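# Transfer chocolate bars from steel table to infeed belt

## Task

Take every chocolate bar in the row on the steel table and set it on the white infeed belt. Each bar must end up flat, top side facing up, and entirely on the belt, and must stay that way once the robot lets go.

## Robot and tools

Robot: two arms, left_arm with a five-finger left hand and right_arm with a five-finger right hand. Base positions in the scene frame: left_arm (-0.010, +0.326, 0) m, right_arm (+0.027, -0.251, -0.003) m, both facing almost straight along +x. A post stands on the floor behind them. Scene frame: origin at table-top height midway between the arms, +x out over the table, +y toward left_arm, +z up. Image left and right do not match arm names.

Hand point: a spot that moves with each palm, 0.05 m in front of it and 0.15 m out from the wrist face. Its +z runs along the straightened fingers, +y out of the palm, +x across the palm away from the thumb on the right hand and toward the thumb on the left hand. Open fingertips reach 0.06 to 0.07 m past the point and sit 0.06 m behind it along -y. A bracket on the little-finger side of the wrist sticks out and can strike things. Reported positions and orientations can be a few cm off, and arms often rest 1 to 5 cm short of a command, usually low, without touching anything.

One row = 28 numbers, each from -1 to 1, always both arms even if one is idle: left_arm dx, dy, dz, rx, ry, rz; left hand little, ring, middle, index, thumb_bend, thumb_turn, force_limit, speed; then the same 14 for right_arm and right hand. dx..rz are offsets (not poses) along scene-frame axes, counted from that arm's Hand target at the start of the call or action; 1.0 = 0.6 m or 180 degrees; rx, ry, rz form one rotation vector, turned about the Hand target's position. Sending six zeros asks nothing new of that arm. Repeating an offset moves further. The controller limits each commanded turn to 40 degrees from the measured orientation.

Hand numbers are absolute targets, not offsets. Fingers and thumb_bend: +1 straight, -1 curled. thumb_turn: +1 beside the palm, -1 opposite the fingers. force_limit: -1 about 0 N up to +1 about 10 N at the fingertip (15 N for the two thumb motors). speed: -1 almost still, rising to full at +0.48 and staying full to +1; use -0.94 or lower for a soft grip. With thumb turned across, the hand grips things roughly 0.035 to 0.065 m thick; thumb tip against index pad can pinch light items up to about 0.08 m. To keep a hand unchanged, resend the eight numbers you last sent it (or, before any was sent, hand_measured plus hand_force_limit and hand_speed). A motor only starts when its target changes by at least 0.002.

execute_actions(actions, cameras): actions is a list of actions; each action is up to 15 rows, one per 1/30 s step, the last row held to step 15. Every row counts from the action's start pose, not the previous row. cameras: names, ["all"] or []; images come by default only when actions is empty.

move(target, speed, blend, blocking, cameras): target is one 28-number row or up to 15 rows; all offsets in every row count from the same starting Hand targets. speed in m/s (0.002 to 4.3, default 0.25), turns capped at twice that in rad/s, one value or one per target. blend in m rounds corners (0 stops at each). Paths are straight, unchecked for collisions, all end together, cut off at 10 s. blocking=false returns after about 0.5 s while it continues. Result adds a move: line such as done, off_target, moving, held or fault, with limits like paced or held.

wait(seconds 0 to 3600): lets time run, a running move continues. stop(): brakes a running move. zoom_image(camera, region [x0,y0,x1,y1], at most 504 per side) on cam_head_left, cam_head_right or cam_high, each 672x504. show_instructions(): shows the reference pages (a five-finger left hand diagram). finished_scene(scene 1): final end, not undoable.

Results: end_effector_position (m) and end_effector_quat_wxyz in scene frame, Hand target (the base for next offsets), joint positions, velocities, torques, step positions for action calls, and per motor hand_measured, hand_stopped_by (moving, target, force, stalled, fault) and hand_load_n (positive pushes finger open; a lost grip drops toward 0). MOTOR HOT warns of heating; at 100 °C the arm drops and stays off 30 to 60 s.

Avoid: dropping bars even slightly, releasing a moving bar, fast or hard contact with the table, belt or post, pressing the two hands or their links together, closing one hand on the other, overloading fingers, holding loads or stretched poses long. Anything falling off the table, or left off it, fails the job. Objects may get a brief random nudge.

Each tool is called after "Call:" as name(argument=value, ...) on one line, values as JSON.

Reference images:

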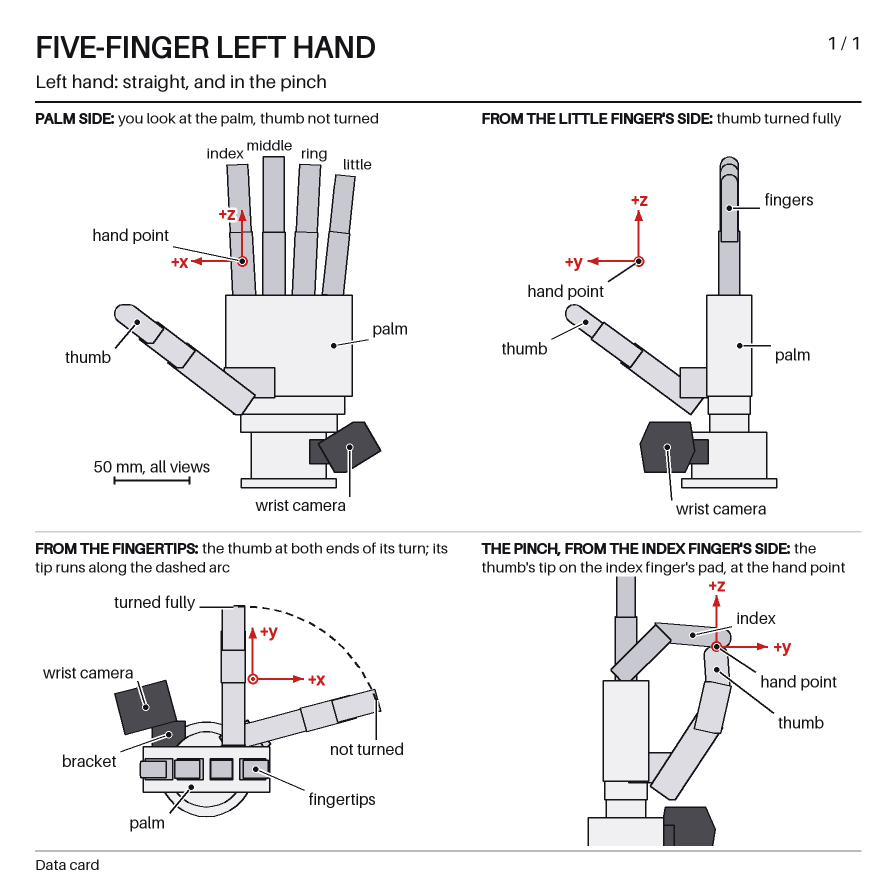

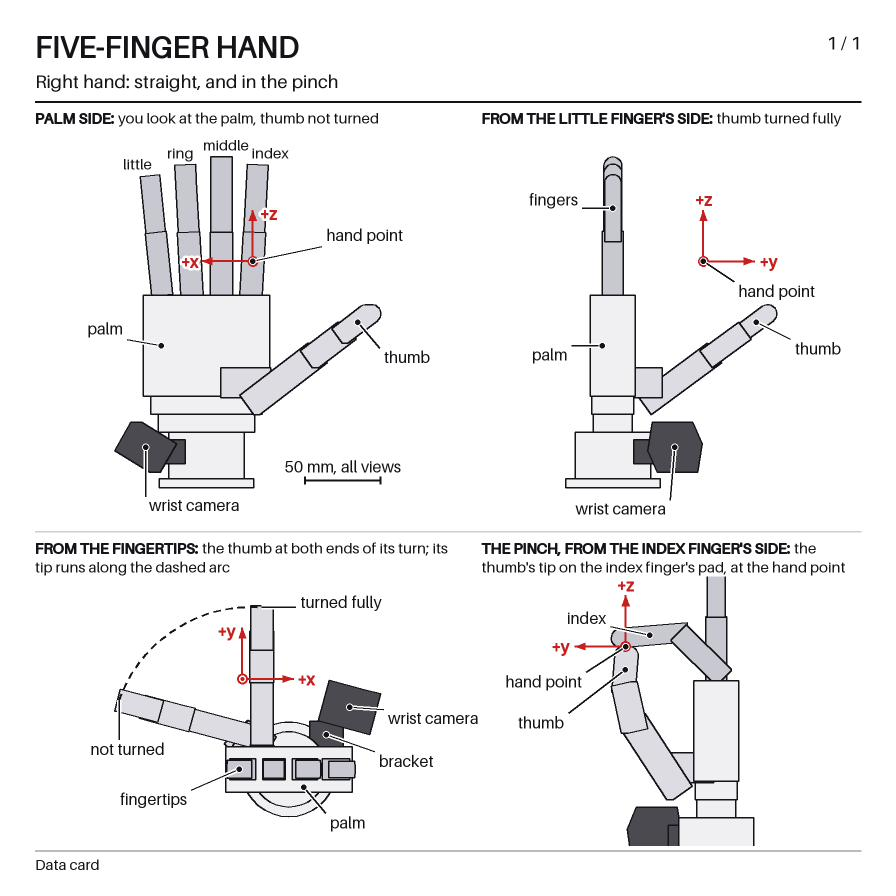

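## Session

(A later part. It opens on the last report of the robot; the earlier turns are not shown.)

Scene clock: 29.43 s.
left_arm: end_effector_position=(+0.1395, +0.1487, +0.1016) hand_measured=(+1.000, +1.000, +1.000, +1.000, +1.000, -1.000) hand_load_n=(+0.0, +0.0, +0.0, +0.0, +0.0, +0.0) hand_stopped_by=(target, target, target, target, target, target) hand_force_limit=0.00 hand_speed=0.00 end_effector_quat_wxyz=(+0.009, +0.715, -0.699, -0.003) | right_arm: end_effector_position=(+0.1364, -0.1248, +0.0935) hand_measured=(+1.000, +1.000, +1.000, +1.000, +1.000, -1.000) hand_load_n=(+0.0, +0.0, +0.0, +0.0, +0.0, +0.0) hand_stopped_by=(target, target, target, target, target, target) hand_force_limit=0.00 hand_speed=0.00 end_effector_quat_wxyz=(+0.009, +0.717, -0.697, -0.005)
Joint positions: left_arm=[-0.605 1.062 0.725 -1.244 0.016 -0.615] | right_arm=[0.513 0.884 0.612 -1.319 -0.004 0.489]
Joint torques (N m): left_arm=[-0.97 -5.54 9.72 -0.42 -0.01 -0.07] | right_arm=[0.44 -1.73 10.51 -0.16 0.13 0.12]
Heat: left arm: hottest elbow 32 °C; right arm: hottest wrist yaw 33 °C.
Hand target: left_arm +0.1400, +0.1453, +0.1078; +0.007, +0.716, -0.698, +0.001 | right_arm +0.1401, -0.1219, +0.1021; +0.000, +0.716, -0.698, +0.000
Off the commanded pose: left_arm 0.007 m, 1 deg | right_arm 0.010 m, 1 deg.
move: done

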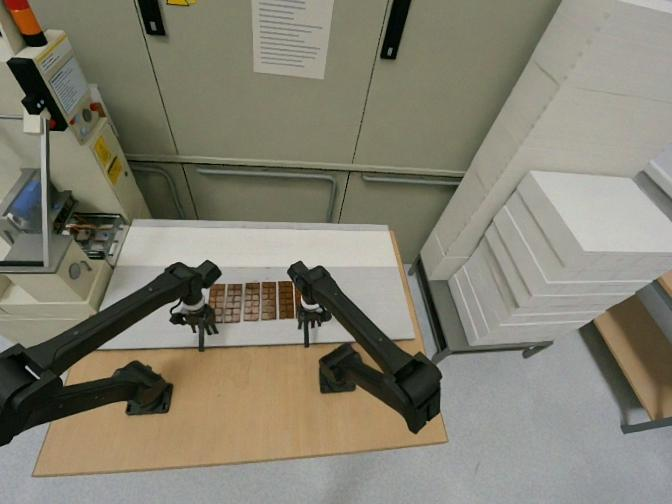

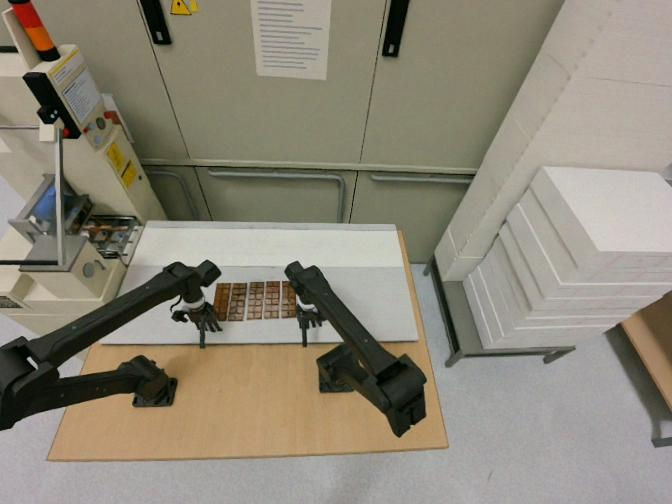

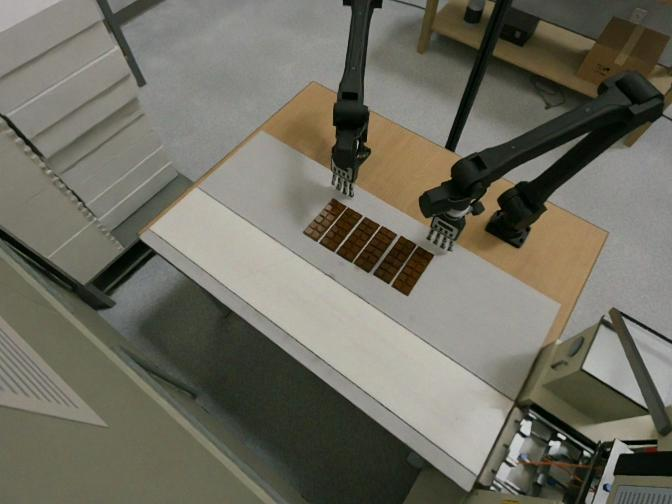

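Call:
move(target=[0.0333,-0.005,0.0017,0,0,0,1,1,1,1,1,-1,0,0,0.0333,0.002,0.005,0,0,0,1,1,1,1,1,-1,0,0], speed=0.06, cameras=["cam_head_left", "cam_head_right", "cam_high"])

Call:
zoom_image(camera="cam_high", region=[300, 150, 400, 250])

Call:
zoom_image(camera="cam_high", region=[380, 200, 480, 300])

Scene clock: 30.90 s.
left_arm: end_effector_position=(+0.1425, +0.1487, +0.0994) hand_measured=(+1.000, +1.000, +1.000, +1.000, +1.000, -1.000) hand_load_n=(+0.0, +0.0, -4.0, +0.0, +0.0, +0.0) hand_stopped_by=(target, target, target, target, target, target) hand_force_limit=0.00 hand_speed=0.00 end_effector_quat_wxyz=(+0.011, +0.716, -0.698, -0.013) | right_arm: end_effector_position=(+0.1401, -0.1266, +0.0934) hand_measured=(+1.000, +1.000, +1.000, +1.000, +1.000, -1.000) hand_load_n=(+0.0, +0.0, -5.0, +0.0, -0.5, +0.0) hand_stopped_by=(target, target, target, target, target, target) hand_force_limit=0.00 hand_speed=0.00 end_effector_quat_wxyz=(+0.017, +0.719, -0.695, -0.010)
Joint positions: left_arm=[-0.598 1.089 0.735 -1.247 0.016 -0.61] | right_arm=[0.494 0.912 0.622 -1.32 -0.008 0.464]
Joint torques (N m): left_arm=[0.91 -3.78 11.96 0.21 -0.04 0.17] | right_arm=[-1.2 0.26 12.71 0.7 0.31 0]
Heat: left arm: hottest elbow 32 °C; right arm: hottest wrist yaw 33 °C.
Hand target: left_arm +0.1600, +0.1424, +0.1088; +0.007, +0.716, -0.698, +0.001 | right_arm +0.1602, -0.1207, +0.1051; +0.000, +0.716, -0.698, +0.000
Off the commanded pose: left_arm 0.021 m, 2 deg | right_arm 0.024 m, 2 deg.
move: off_target (left_arm, right_arm)

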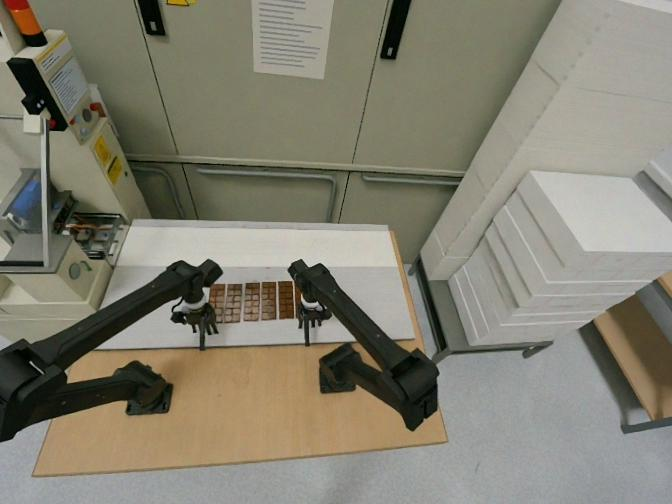

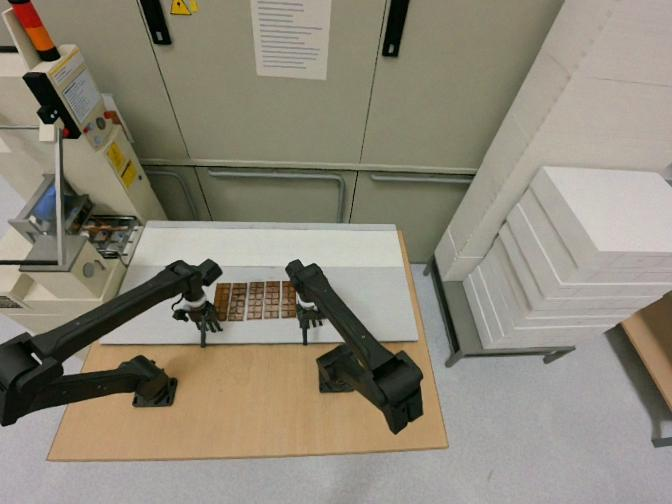

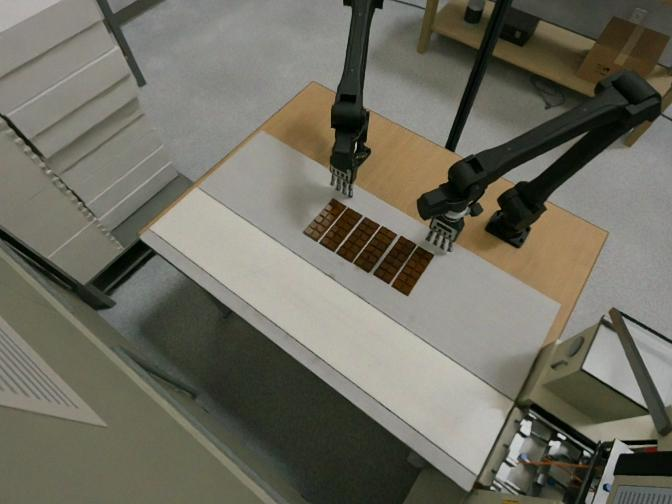

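Scaled by 5.040 from the camera's image (finer frame: 960x720).

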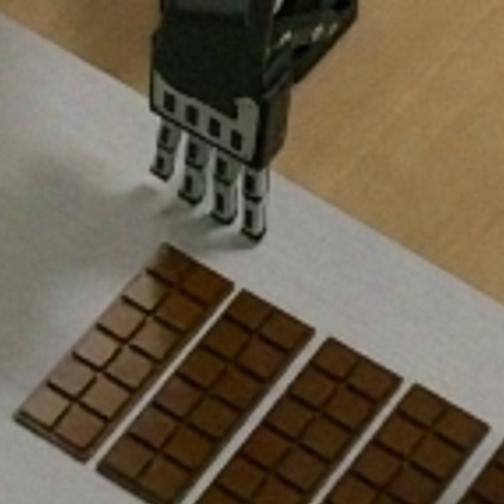

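Scaled by 5.040 from the camera's image (finer frame: 960x720).

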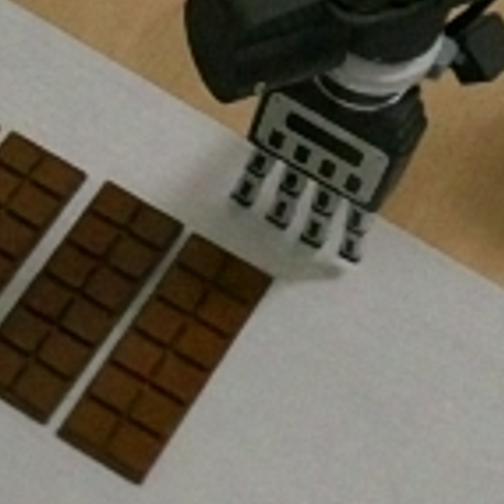

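Call:
move(target=[[-0.075,-0.0098,0.0603,0,0,0,1,1,1,1,1,-1,0,0,-0.0753,0.0045,0.0582,0,0,0,1,1,1,1,1,-1,0,0],[-0.0083,-0.009,0.0053,0,0,0,1,1,1,1,1,-1,0,0,-0.0087,0.0053,0.0032,0,0,0,1,1,1,1,1,-1,0,0]], speed=0.08, cameras=["cam_head_left", "cam_high"])

Call:
zoom_image(camera="cam_high", region=[300, 150, 400, 250])

Call:
zoom_image(camera="cam_high", region=[380, 200, 480, 300])

Scene clock: 35.33 s.
left_arm: end_effector_position=(+0.1380, +0.1450, +0.1019) hand_measured=(+1.000, +1.000, +1.000, +1.000, +1.000, -1.000) hand_load_n=(+0.0, +0.0, +0.0, +0.0, +0.0, +0.0) hand_stopped_by=(target, target, target, target, target, target) hand_force_limit=0.00 hand_speed=0.00 end_effector_quat_wxyz=(+0.010, +0.718, -0.696, -0.020) | right_arm: end_effector_position=(+0.1388, -0.1245, +0.0968) hand_measured=(+1.000, +1.000, +1.000, +1.000, +1.000, -1.000) hand_load_n=(+0.0, +0.0, +0.0, +0.0, +0.0, +0.0) hand_stopped_by=(target, target, target, target, target, target) hand_force_limit=0.00 hand_speed=0.00 end_effector_quat_wxyz=(+0.020, +0.716, -0.698, -0.006)
Joint positions: left_arm=[-0.622 1.092 0.743 -1.265 0.013 -0.639] | right_arm=[0.512 0.908 0.631 -1.335 0 0.491]
Joint torques (N m): left_arm=[0.73 -4.6 11.66 0.44 0.09 0.21] | right_arm=[-0.85 -0.32 11.97 0.83 0.01 -0.04]
Heat: left arm: hottest elbow 33 °C; right arm: hottest wrist yaw 33 °C.
Hand target: left_arm +0.1551, +0.1370, +0.1121; +0.007, +0.716, -0.698, +0.001 | right_arm +0.1549, -0.1175, +0.1070; +0.000, +0.716, -0.698, +0.000
Off the commanded pose: left_arm 0.021 m, 2 deg | right_arm 0.020 m, 2 deg.
move: off_target (left_arm, right_arm)

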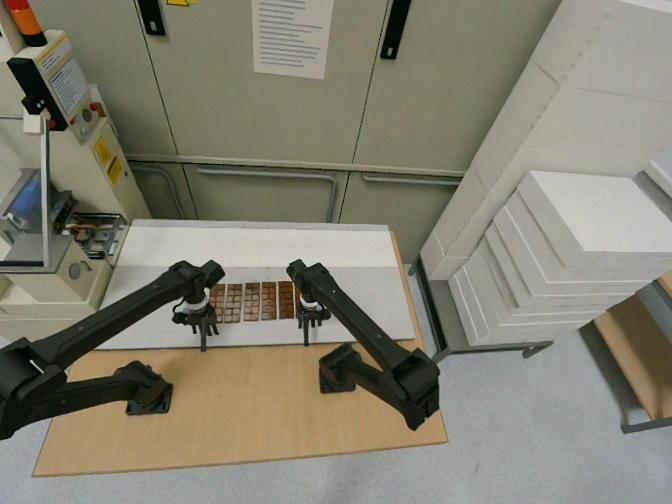

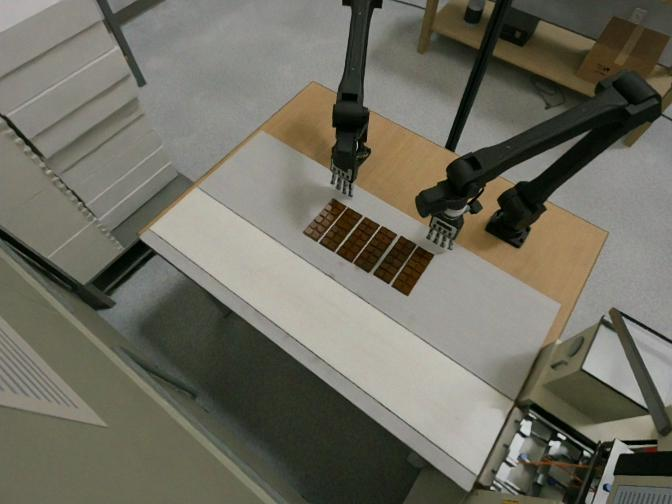

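Scaled by 5.040 from the camera's image (finer frame: 960x720).

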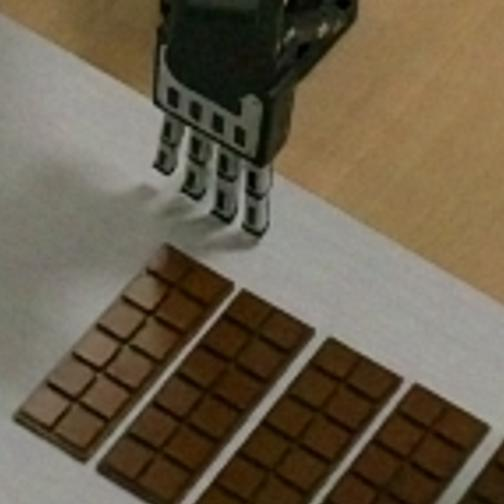

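Scaled by 5.040 from the camera's image (finer frame: 960x720).

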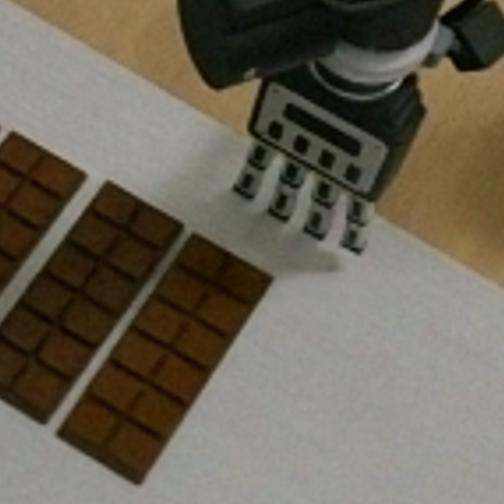

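Call:
move(target=[0.1,0.003,0,0,0,0,1,1,1,1,1,-1,0,0,0.1,0.003,0,0,0,0,1,1,1,1,1,-1,0,0], speed=0.06, cameras=["cam_head_left", "cam_high"])

Call:
zoom_image(camera="cam_high", region=[300, 150, 400, 250])

Call:
zoom_image(camera="cam_high", region=[380, 200, 480, 300])

Scene clock: 37.27 s.
left_arm: end_effector_position=(+0.1917, +0.1468, +0.1016) hand_measured=(+1.000, +1.000, +1.000, +1.000, +1.000, -1.000) hand_load_n=(+0.0, +0.0, -1.0, +0.0, +0.0, +0.0) hand_stopped_by=(target, target, target, target, target, target) hand_force_limit=0.00 hand_speed=0.00 end_effector_quat_wxyz=(+0.014, +0.717, -0.697, -0.025) | right_arm: end_effector_position=(+0.1851, -0.1254, +0.0952) hand_measured=(+1.000, +1.000, +1.000, +1.000, +1.000, -1.000) hand_load_n=(+0.0, +0.0, -2.5, +0.0, +0.0, +0.0) hand_stopped_by=(target, target, target, target, target, target) hand_force_limit=0.00 hand_speed=0.00 end_effector_quat_wxyz=(+0.033, +0.717, -0.696, -0.014)
Joint positions: left_arm=[-0.514 1.233 0.846 -1.239 0.013 -0.53] | right_arm=[0.412 1.074 0.717 -1.286 -0.002 0.387]
Joint torques (N m): left_arm=[0.85 -6.3 12.19 0.61 0.06 0.23] | right_arm=[-0.91 -1.79 13.26 1.47 0.11 -0.03]
Heat: left arm: hottest elbow 33 °C; right arm: hottest wrist yaw 33 °C.
Hand target: left_arm +0.2149, +0.1388, +0.1119; +0.007, +0.716, -0.698, +0.000 | right_arm +0.2150, -0.1157, +0.1070; +0.000, +0.716, -0.698, +0.000
Off the commanded pose: left_arm 0.027 m, 3 deg | right_arm 0.034 m, 4 deg.
move: off_target (left_arm, right_arm)

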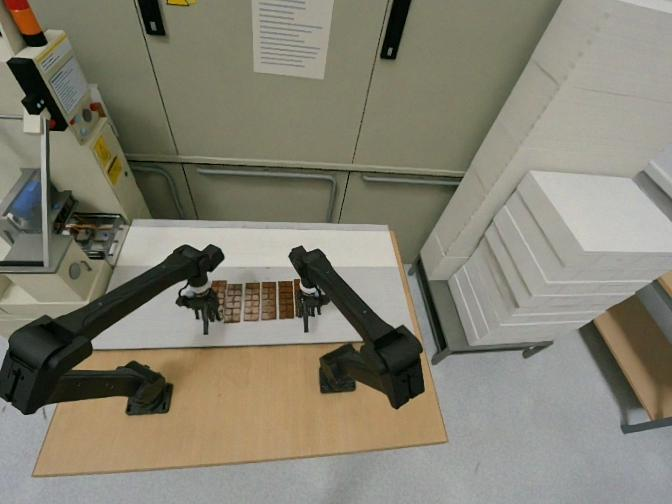

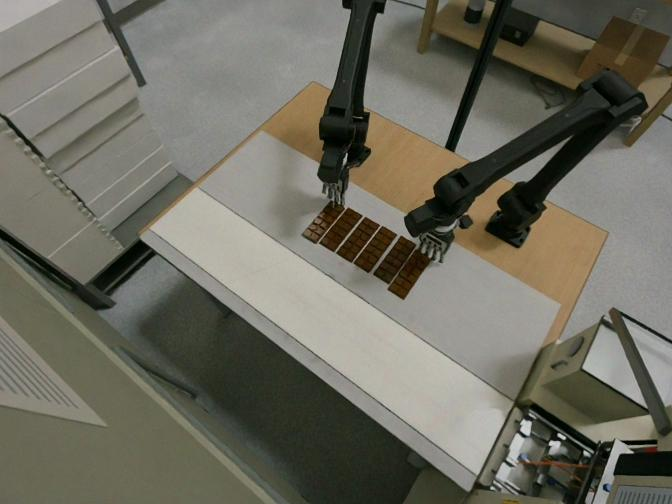

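Scaled by 5.040 from the camera's image (finer frame: 960x720).

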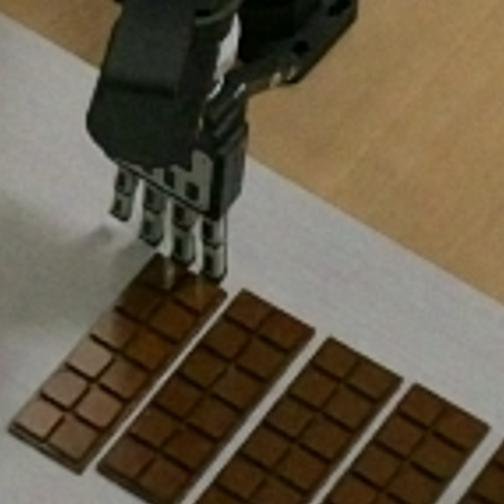

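Scaled by 5.040 from the camera's image (finer frame: 960x720).

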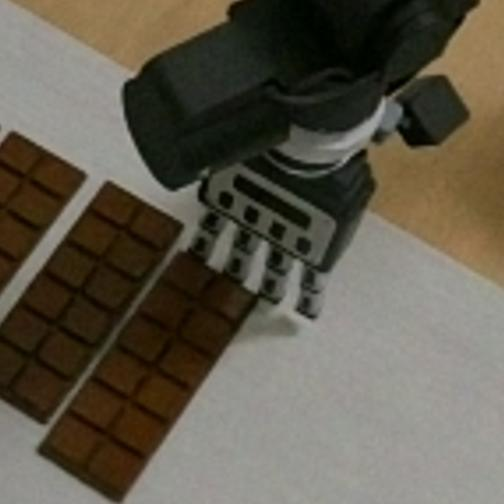

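Call:
move(target=[0.1667,0.005,0,0,0,0,1,1,1,1,1,-1,0,0,0.1667,0.005,0.004,0,0,0,1,1,1,1,1,-1,0,0], speed=0.08, cameras=["cam_head_left", "cam_high"])

Call:
zoom_image(camera="cam_high", region=[260, 150, 440, 330])

Call:
zoom_image(camera="cam_head_left", region=[170, 240, 350, 340])

Scene clock: 39.53 s.
left_arm: end_effector_position=(+0.2917, +0.1456, +0.1043) hand_measured=(+1.000, +1.000, +1.000, +1.000, +1.000, -1.000) hand_load_n=(+0.0, -0.5, -1.5, +0.0, +0.0, +0.0) hand_stopped_by=(target, target, target, target, target, target) hand_force_limit=0.00 hand_speed=0.00 end_effector_quat_wxyz=(+0.015, +0.717, -0.697, -0.019) | right_arm: end_effector_position=(+0.2872, -0.1181, +0.0967) hand_measured=(+1.000, +1.000, +1.000, +1.000, +1.000, -1.000) hand_load_n=(+0.0, +0.0, +0.0, +0.0, +0.0, +0.0) hand_stopped_by=(target, target, target, target, target, target) hand_force_limit=0.00 hand_speed=0.00 end_effector_quat_wxyz=(+0.026, +0.716, -0.698, -0.015)
Joint positions: left_arm=[-0.394 1.465 1.075 -1.227 0.013 -0.409] | right_arm=[0.309 1.343 0.939 -1.226 -0.002 0.288]
Joint torques (N m): left_arm=[0.85 -9.88 12.25 0.42 0.05 0.19] | right_arm=[-0.73 -5.54 13.24 0.81 0.08 -0.03]
Heat: left arm: hottest elbow 33 °C; right arm: hottest shoulder 32 °C.
Hand target: left_arm +0.3151, +0.1417, +0.1120; +0.007, +0.716, -0.698, +0.001 | right_arm +0.3150, -0.1127, +0.1094; +0.000, +0.716, -0.698, +0.000
Off the commanded pose: left_arm 0.025 m, 2 deg | right_arm 0.031 m, 3 deg.
move: off_target (left_arm, right_arm)

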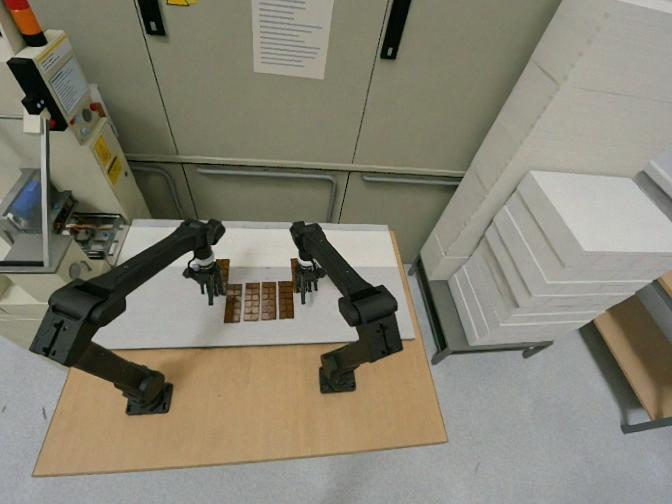

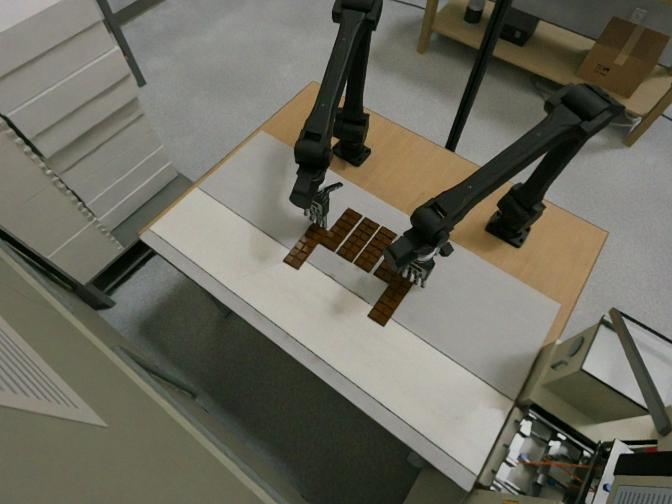

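Scaled by 2.800 from the camera's image (finer frame: 960x720).

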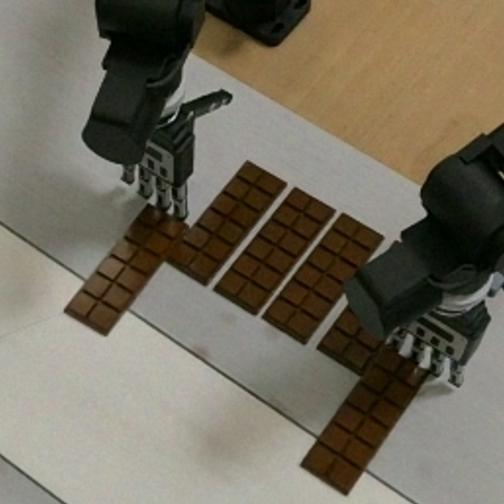

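Scaled by 2.800 from the camera's image (finer frame: 960x720).

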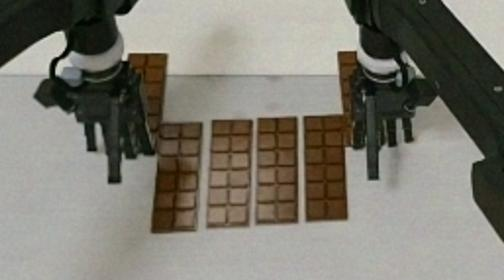

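Call:
move(target=[0.1333,0.009,-0.0025,0,0,0,1,1,1,1,1,-1,0,0,0.1333,-0.005,0,0,0,0,1,1,1,1,1,-1,0,0], speed=0.08, cameras=["cam_head_left", "cam_high"])

Call:
zoom_image(camera="cam_high", region=[260, 150, 440, 330])

Call:
zoom_image(camera="cam_head_left", region=[170, 210, 350, 340])

Scene clock: 41.83 s.
left_arm: end_effector_position=(+0.3743, +0.1462, +0.1062) hand_measured=(+1.000, +1.000, +1.000, +1.000, +1.000, -1.000) hand_load_n=(+0.0, +0.0, -3.0, +0.0, +0.0, +0.0) hand_stopped_by=(target, target, target, target, target, target) hand_force_limit=0.00 hand_speed=0.00 end_effector_quat_wxyz=(+0.013, +0.716, -0.698, -0.009) | right_arm: end_effector_position=(+0.3703, -0.1180, +0.0974) hand_measured=(+1.000, +1.000, +1.000, +1.000, +1.000, -1.000) hand_load_n=(+0.0, +0.5, +0.0, +0.0, +0.0, +0.0) hand_stopped_by=(target, target, target, target, target, target) hand_force_limit=0.00 hand_speed=0.00 end_effector_quat_wxyz=(+0.019, +0.716, -0.698, -0.013)
Joint positions: left_arm=[-0.327 1.642 1.291 -1.247 0.014 -0.339] | right_arm=[0.248 1.536 1.146 -1.226 -0.002 0.227]
Joint torques (N m): left_arm=[0.91 -12.16 12.42 -0.02 0 0.22] | right_arm=[-0.73 -8.12 13.29 0.35 0.08 -0.05]
Heat: left arm: hottest elbow 33 °C; right arm: hottest elbow 33 °C.
Hand target: left_arm +0.3949, +0.1471, +0.1104; +0.007, +0.716, -0.698, +0.000 | right_arm +0.3950, -0.1158, +0.1095; +0.000, +0.716, -0.698, +0.000
Off the commanded pose: left_arm 0.021 m, 1 deg | right_arm 0.027 m, 3 deg.
move: off_target (left_arm, right_arm)

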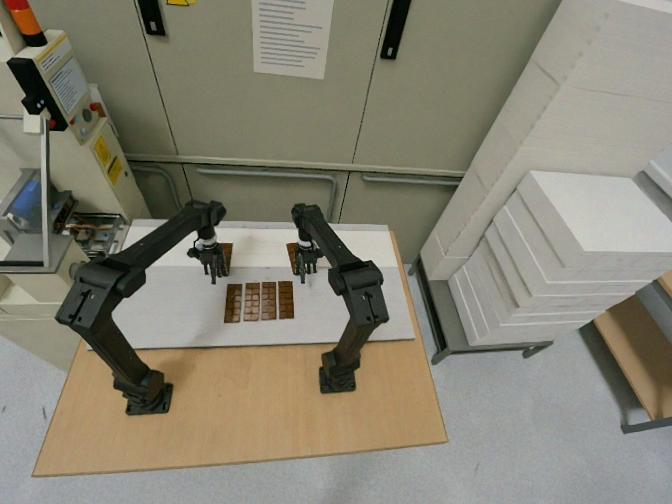

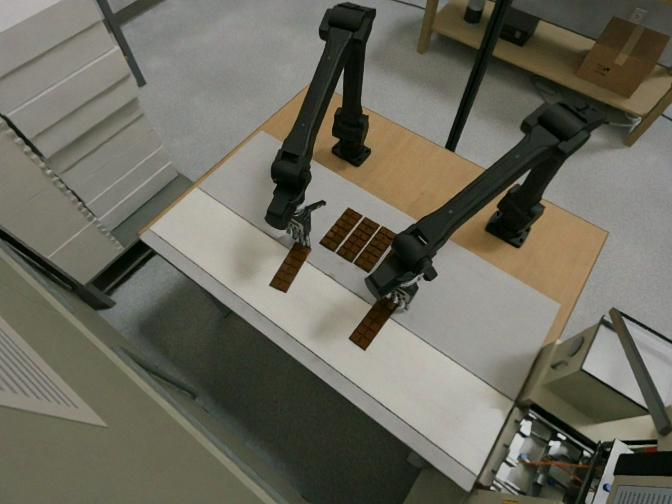

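Scaled by 2.800 from the camera's image (finer frame: 960x720).

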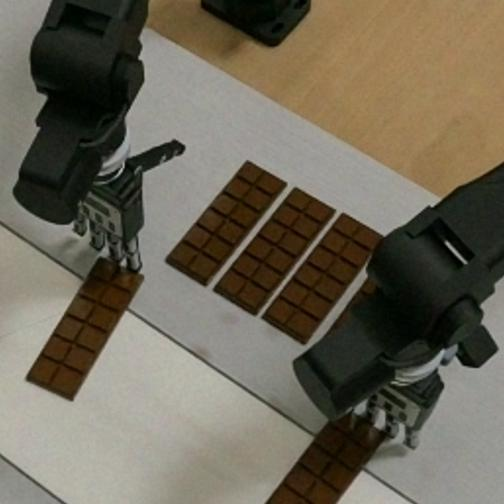

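Scaled by 2.800 from the camera's image (finer frame: 960x720).

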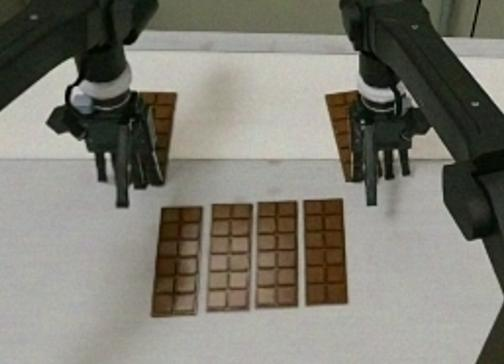

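Call:
move(target=[[0,0,0,0,0,0,1,1,1,1,1,-1,0,0,-0.0583,0.0047,0.0258,0,0,0,1,1,1,1,1,-1,0,0],[0,0,0,0,0,0,1,1,1,1,1,-1,0,0,-0.0833,0.0197,0.0425,0,0,0,1,1,1,1,1,-1,0,0],[0,0,0,0,0,0,1,1,1,1,1,-1,0,0,-0.0167,0.0197,0,0,0,0,1,1,1,1,1,-1,0,0]], speed=0.08, cameras=["cam_head_left", "cam_high"])

Call:
zoom_image(camera="cam_high", region=[260, 180, 350, 300])

Call:
zoom_image(camera="cam_head_left", region=[170, 210, 350, 340])

Scene clock: 46.03 s.
left_arm: end_effector_position=(+0.3741, +0.1463, +0.1062) hand_measured=(+1.000, +1.000, +1.000, +1.000, +1.000, -1.000) hand_load_n=(+0.0, +0.0, -3.0, +0.0, +0.0, +0.0) hand_stopped_by=(target, target, target, target, target, target) hand_force_limit=0.00 hand_speed=0.00 end_effector_quat_wxyz=(+0.013, +0.716, -0.698, -0.009) | right_arm: end_effector_position=(+0.3609, -0.1072, +0.0984) hand_measured=(+1.000, +1.000, +1.000, +1.000, +1.000, -1.000) hand_load_n=(+0.0, +0.0, +0.0, +0.0, +0.0, +0.0) hand_stopped_by=(target, target, target, target, target, target) hand_force_limit=0.00 hand_speed=0.00 end_effector_quat_wxyz=(+0.024, +0.715, -0.699, -0.015)
Joint positions: left_arm=[-0.327 1.642 1.291 -1.248 0.014 -0.339] | right_arm=[0.279 1.527 1.136 -1.236 -0.002 0.26]
Joint torques (N m): left_arm=[0.97 -12.16 12.41 0.05 -0.01 0.21] | right_arm=[-0.67 -8.41 12.56 0.83 0.09 -0.04]
Heat: left arm: hottest elbow 34 °C; right arm: hottest elbow 33 °C.
Hand target: left_arm +0.3949, +0.1472, +0.1104; +0.007, +0.716, -0.698, +0.001 | right_arm +0.3848, -0.1040, +0.1094; +0.000, +0.716, -0.698, +0.000
Off the commanded pose: left_arm 0.021 m, 1 deg | right_arm 0.027 m, 3 deg.
move: off_target (right_arm)

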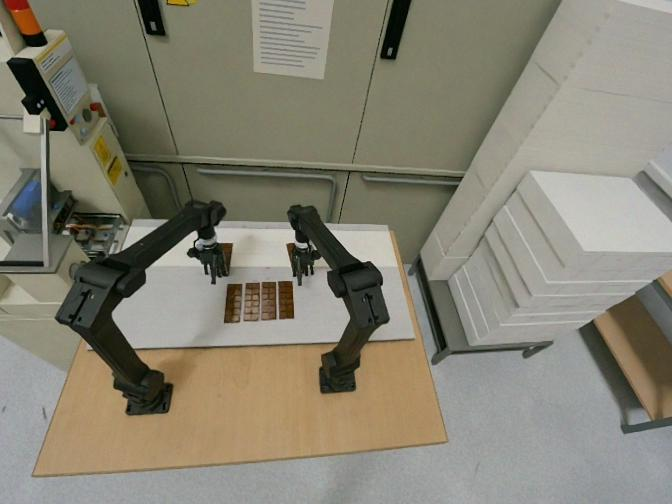

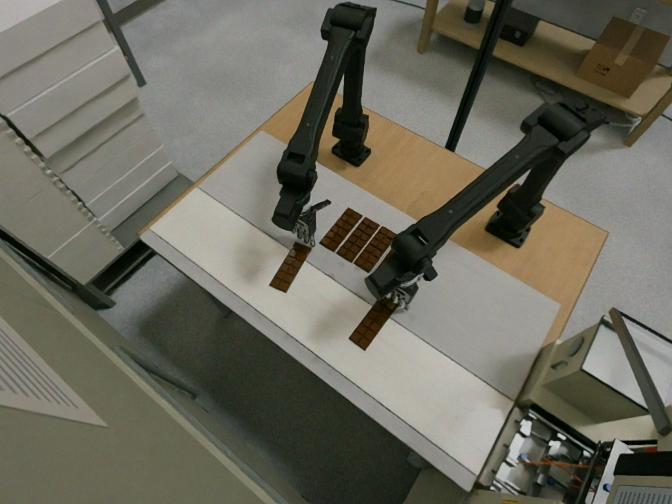

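Scaled by 4.200 from the camera's image (finer frame: 960x720).

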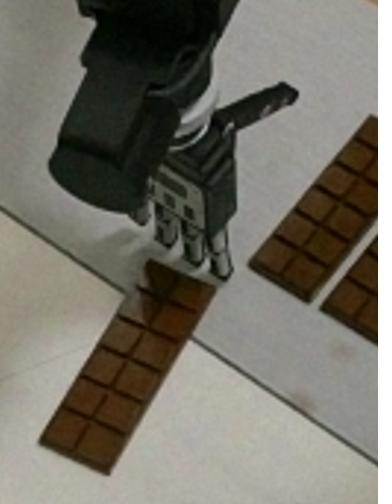

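Scaled by 2.800 from the camera's image (finer frame: 960x720).

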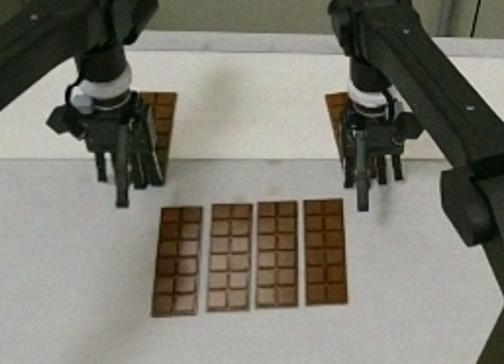

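Call:
move(target=[0.105,0.004,0,0,0,0,1,1,1,1,1,-1,0,0,0.1087,0.003,0,0,0,0,1,1,1,1,1,-1,0,0], speed=0.08, cameras=["cam_head_left", "cam_high"])

Call:
zoom_image(camera="cam_high", region=[240, 180, 420, 360])

Call:
zoom_image(camera="cam_head_left", region=[170, 210, 350, 340])

Scene clock: 49.27 s.
left_arm: end_effector_position=(+0.4371, +0.1467, +0.1081) hand_measured=(+1.000, +1.000, +1.000, +1.000, +1.000, -1.000) hand_load_n=(+0.0, +0.0, -3.0, +0.0, +0.0, +0.0) hand_stopped_by=(target, target, target, target, target, target) hand_force_limit=0.00 hand_speed=0.00 end_effector_quat_wxyz=(+0.013, +0.716, -0.698, -0.009) | right_arm: end_effector_position=(+0.4294, -0.1030, +0.0970) hand_measured=(+1.000, +1.000, +1.000, +1.000, +1.000, -1.000) hand_load_n=(+0.0, +0.0, +0.0, +0.0, +0.0, +0.0) hand_stopped_by=(target, target, target, target, target, target) hand_force_limit=0.00 hand_speed=0.00 end_effector_quat_wxyz=(+0.013, +0.716, -0.698, -0.009)
Joint positions: left_arm=[-0.289 1.789 1.491 -1.302 0.015 -0.301] | right_arm=[0.248 1.677 1.32 -1.246 -0.002 0.227]
Joint torques (N m): left_arm=[0.97 -14.51 12.72 0.12 -0.08 0.2] | right_arm=[-0.73 -10.23 13.42 -0.14 0.09 -0.03]
Heat: left arm: hottest elbow 34 °C; right arm: hottest elbow 33 °C.
Hand target: left_arm +0.4579, +0.1496, +0.1104; +0.007, +0.716, -0.698, +0.000 | right_arm +0.4501, -0.1021, +0.1095; +0.000, +0.716, -0.698, +0.000
Off the commanded pose: left_arm 0.021 m, 1 deg | right_arm 0.024 m, 2 deg.
move: off_target (left_arm, right_arm)

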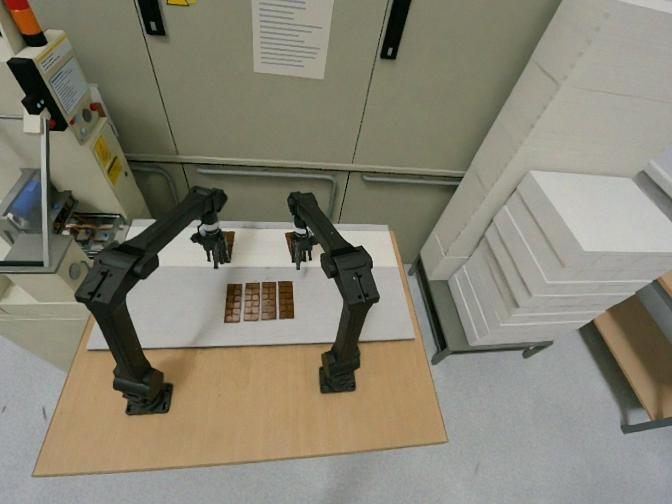

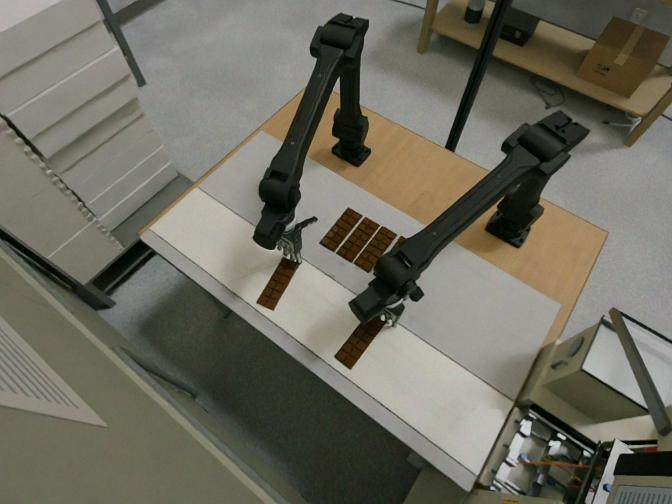

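Scaled by 2.800 from the camera's image (finer frame: 960x720).

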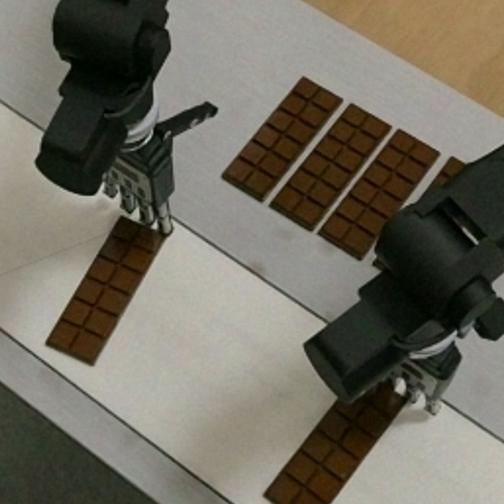

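Scaled by 2.800 from the camera's image (finer frame: 960x720).

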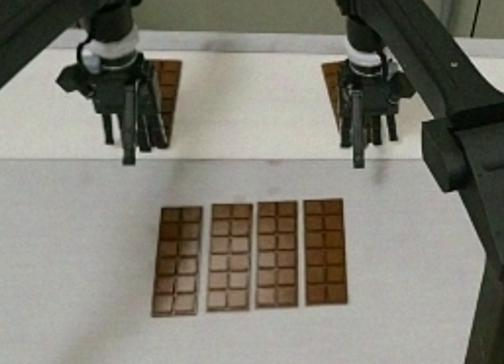

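Call:
move(target=[[-0.0833,0,0.0167,0,0,0,1,1,1,1,1,-1,0,0,-0.0833,0,0.0167,0,0,0,1,1,1,1,1,-1,0,0],[-0.0965,0,0.0993,0,0,0,1,1,1,1,1,-1,0,0,-0.1002,0,0.1008,0,0,0,1,1,1,1,1,-1,0,0],[-0.5715,-0.1377,0.066,0.022,0,0,1,1,1,1,1,-1,0,0,-0.5585,0.0902,0.0592,-0.022,0,0,1,1,1,1,1,-1,0,0],[-0.5048,-0.1368,-0.0007,0.022,0,0,1,1,1,1,1,-1,0,0,-0.4918,0.091,-0.0033,-0.022,0,0,1,1,1,1,1,-1,0,0]], speed=[0.08,0.15,0.25,0.08], blend=[0.01,0.03,0,0], cameras=["cam_head_left", "cam_high"])

Call:
zoom_image(camera="cam_high", region=[300, 150, 420, 270])

Call:
zoom_image(camera="cam_high", region=[240, 180, 420, 400])

Call:
zoom_image(camera="cam_head_left", region=[170, 210, 350, 360])

Scene clock: 56.13 s.
left_arm: end_effector_position=(+0.1455, +0.0712, +0.1535) hand_measured=(+1.000, +1.000, +1.000, +1.000, +1.000, -1.000) hand_load_n=(+0.0, +0.0, +0.0, +0.0, +0.0, +0.0) hand_stopped_by=(target, target, target, target, target, target) hand_force_limit=0.00 hand_speed=0.00 end_effector_quat_wxyz=(-0.014, +0.715, -0.699, -0.013) | right_arm: end_effector_position=(+0.1760, -0.0678, +0.1438) hand_measured=(+1.000, +1.000, +1.000, +1.000, +1.000, -1.000) hand_load_n=(+0.0, +0.0, +0.0, +0.0, +0.0, +0.0) hand_stopped_by=(target, target, target, target, target, target) hand_force_limit=0.00 hand_speed=0.00 end_effector_quat_wxyz=(+0.025, +0.734, -0.678, +0.010)
Joint positions: left_arm=[-0.831 1.191 0.967 -1.374 -0.027 -0.842] | right_arm=[0.658 1.081 0.865 -1.402 0.027 0.583]
Joint torques (N m): left_arm=[-0.97 -7.71 8.16 -0.44 -0.05 -0.05] | right_arm=[-0.62 -2.73 10.4 0.61 0.07 -0.05]
Heat: left arm: hottest elbow 35 °C; right arm: hottest elbow 34 °C.
Hand target: left_arm +0.1386, +0.0738, +0.1517; -0.016, +0.716, -0.697, -0.022 (not the last commanded pose) | right_arm +0.1838, -0.0645, +0.1472; +0.018, +0.735, -0.678, +0.011 (not the last commanded pose)
Off the commanded pose: left_arm 0.045 m, 1 deg | right_arm 0.047 m, 3 deg.
move: held (right_arm; a check stopped the path), off_target (left_arm; braked when a check withheld steps of right_arm); path passed 2 of 4 targets; blend cut to 0.0257 m at target 2; limits=held
pose unreachable (right arm): on one or more control steps of this call, first in action 0 (counted from 0), this arm could not follow its commanded pose, so it was not sent that pose on those steps. It may still have moved: this result reports where it is.
cause: moving toward the commanded pose would bring a part of the arm too close to another arm (a part of this arm just beyond joint 4 (wrist pitch) and a part of the left arm just beyond its joint 4 (wrist pitch), along the way the arms are being sent, or toward where that arm still pushes).

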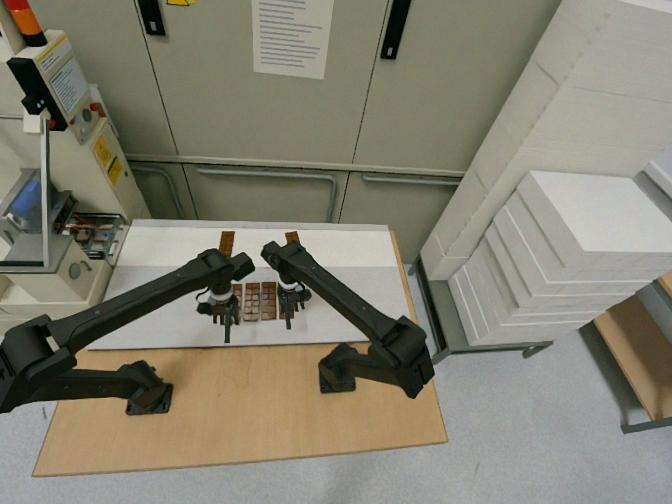

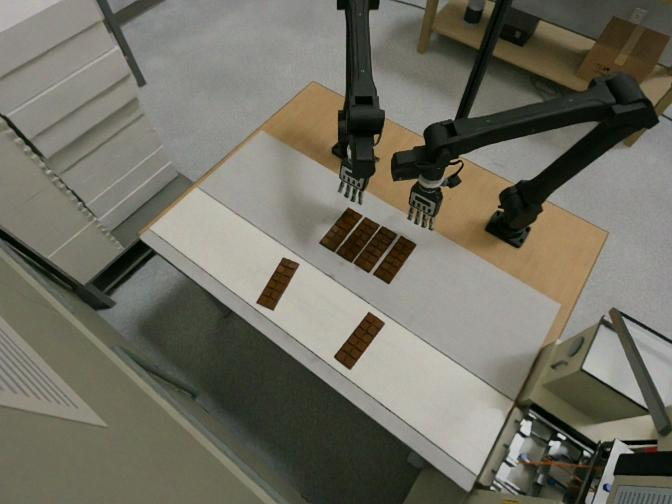

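Scaled by 4.200 from the camera's image (finer frame: 960x720).

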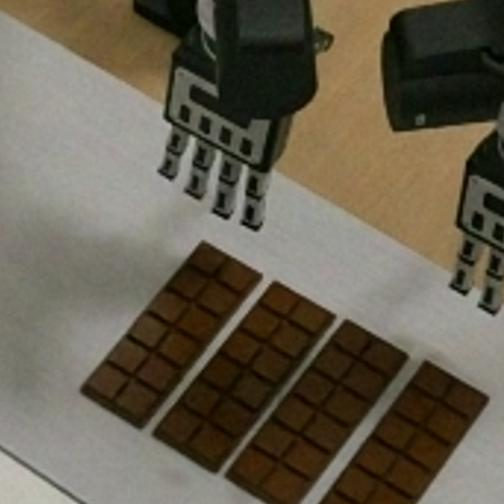

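Scaled by 2.291 from the camera's image (finer frame: 960x720).

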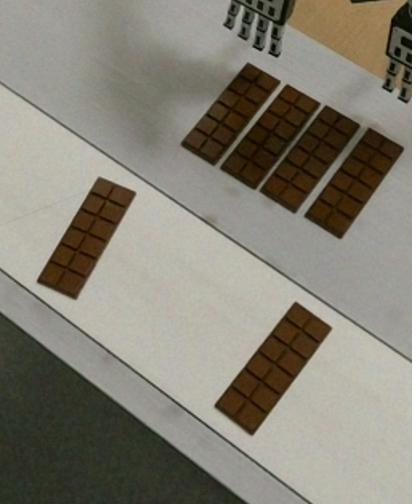

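Scaled by 2.800 from the camera's image (finer frame: 960x720).

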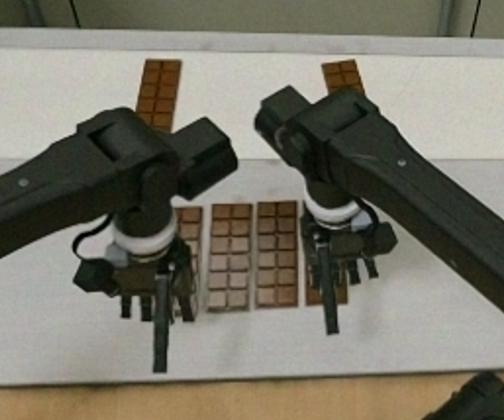

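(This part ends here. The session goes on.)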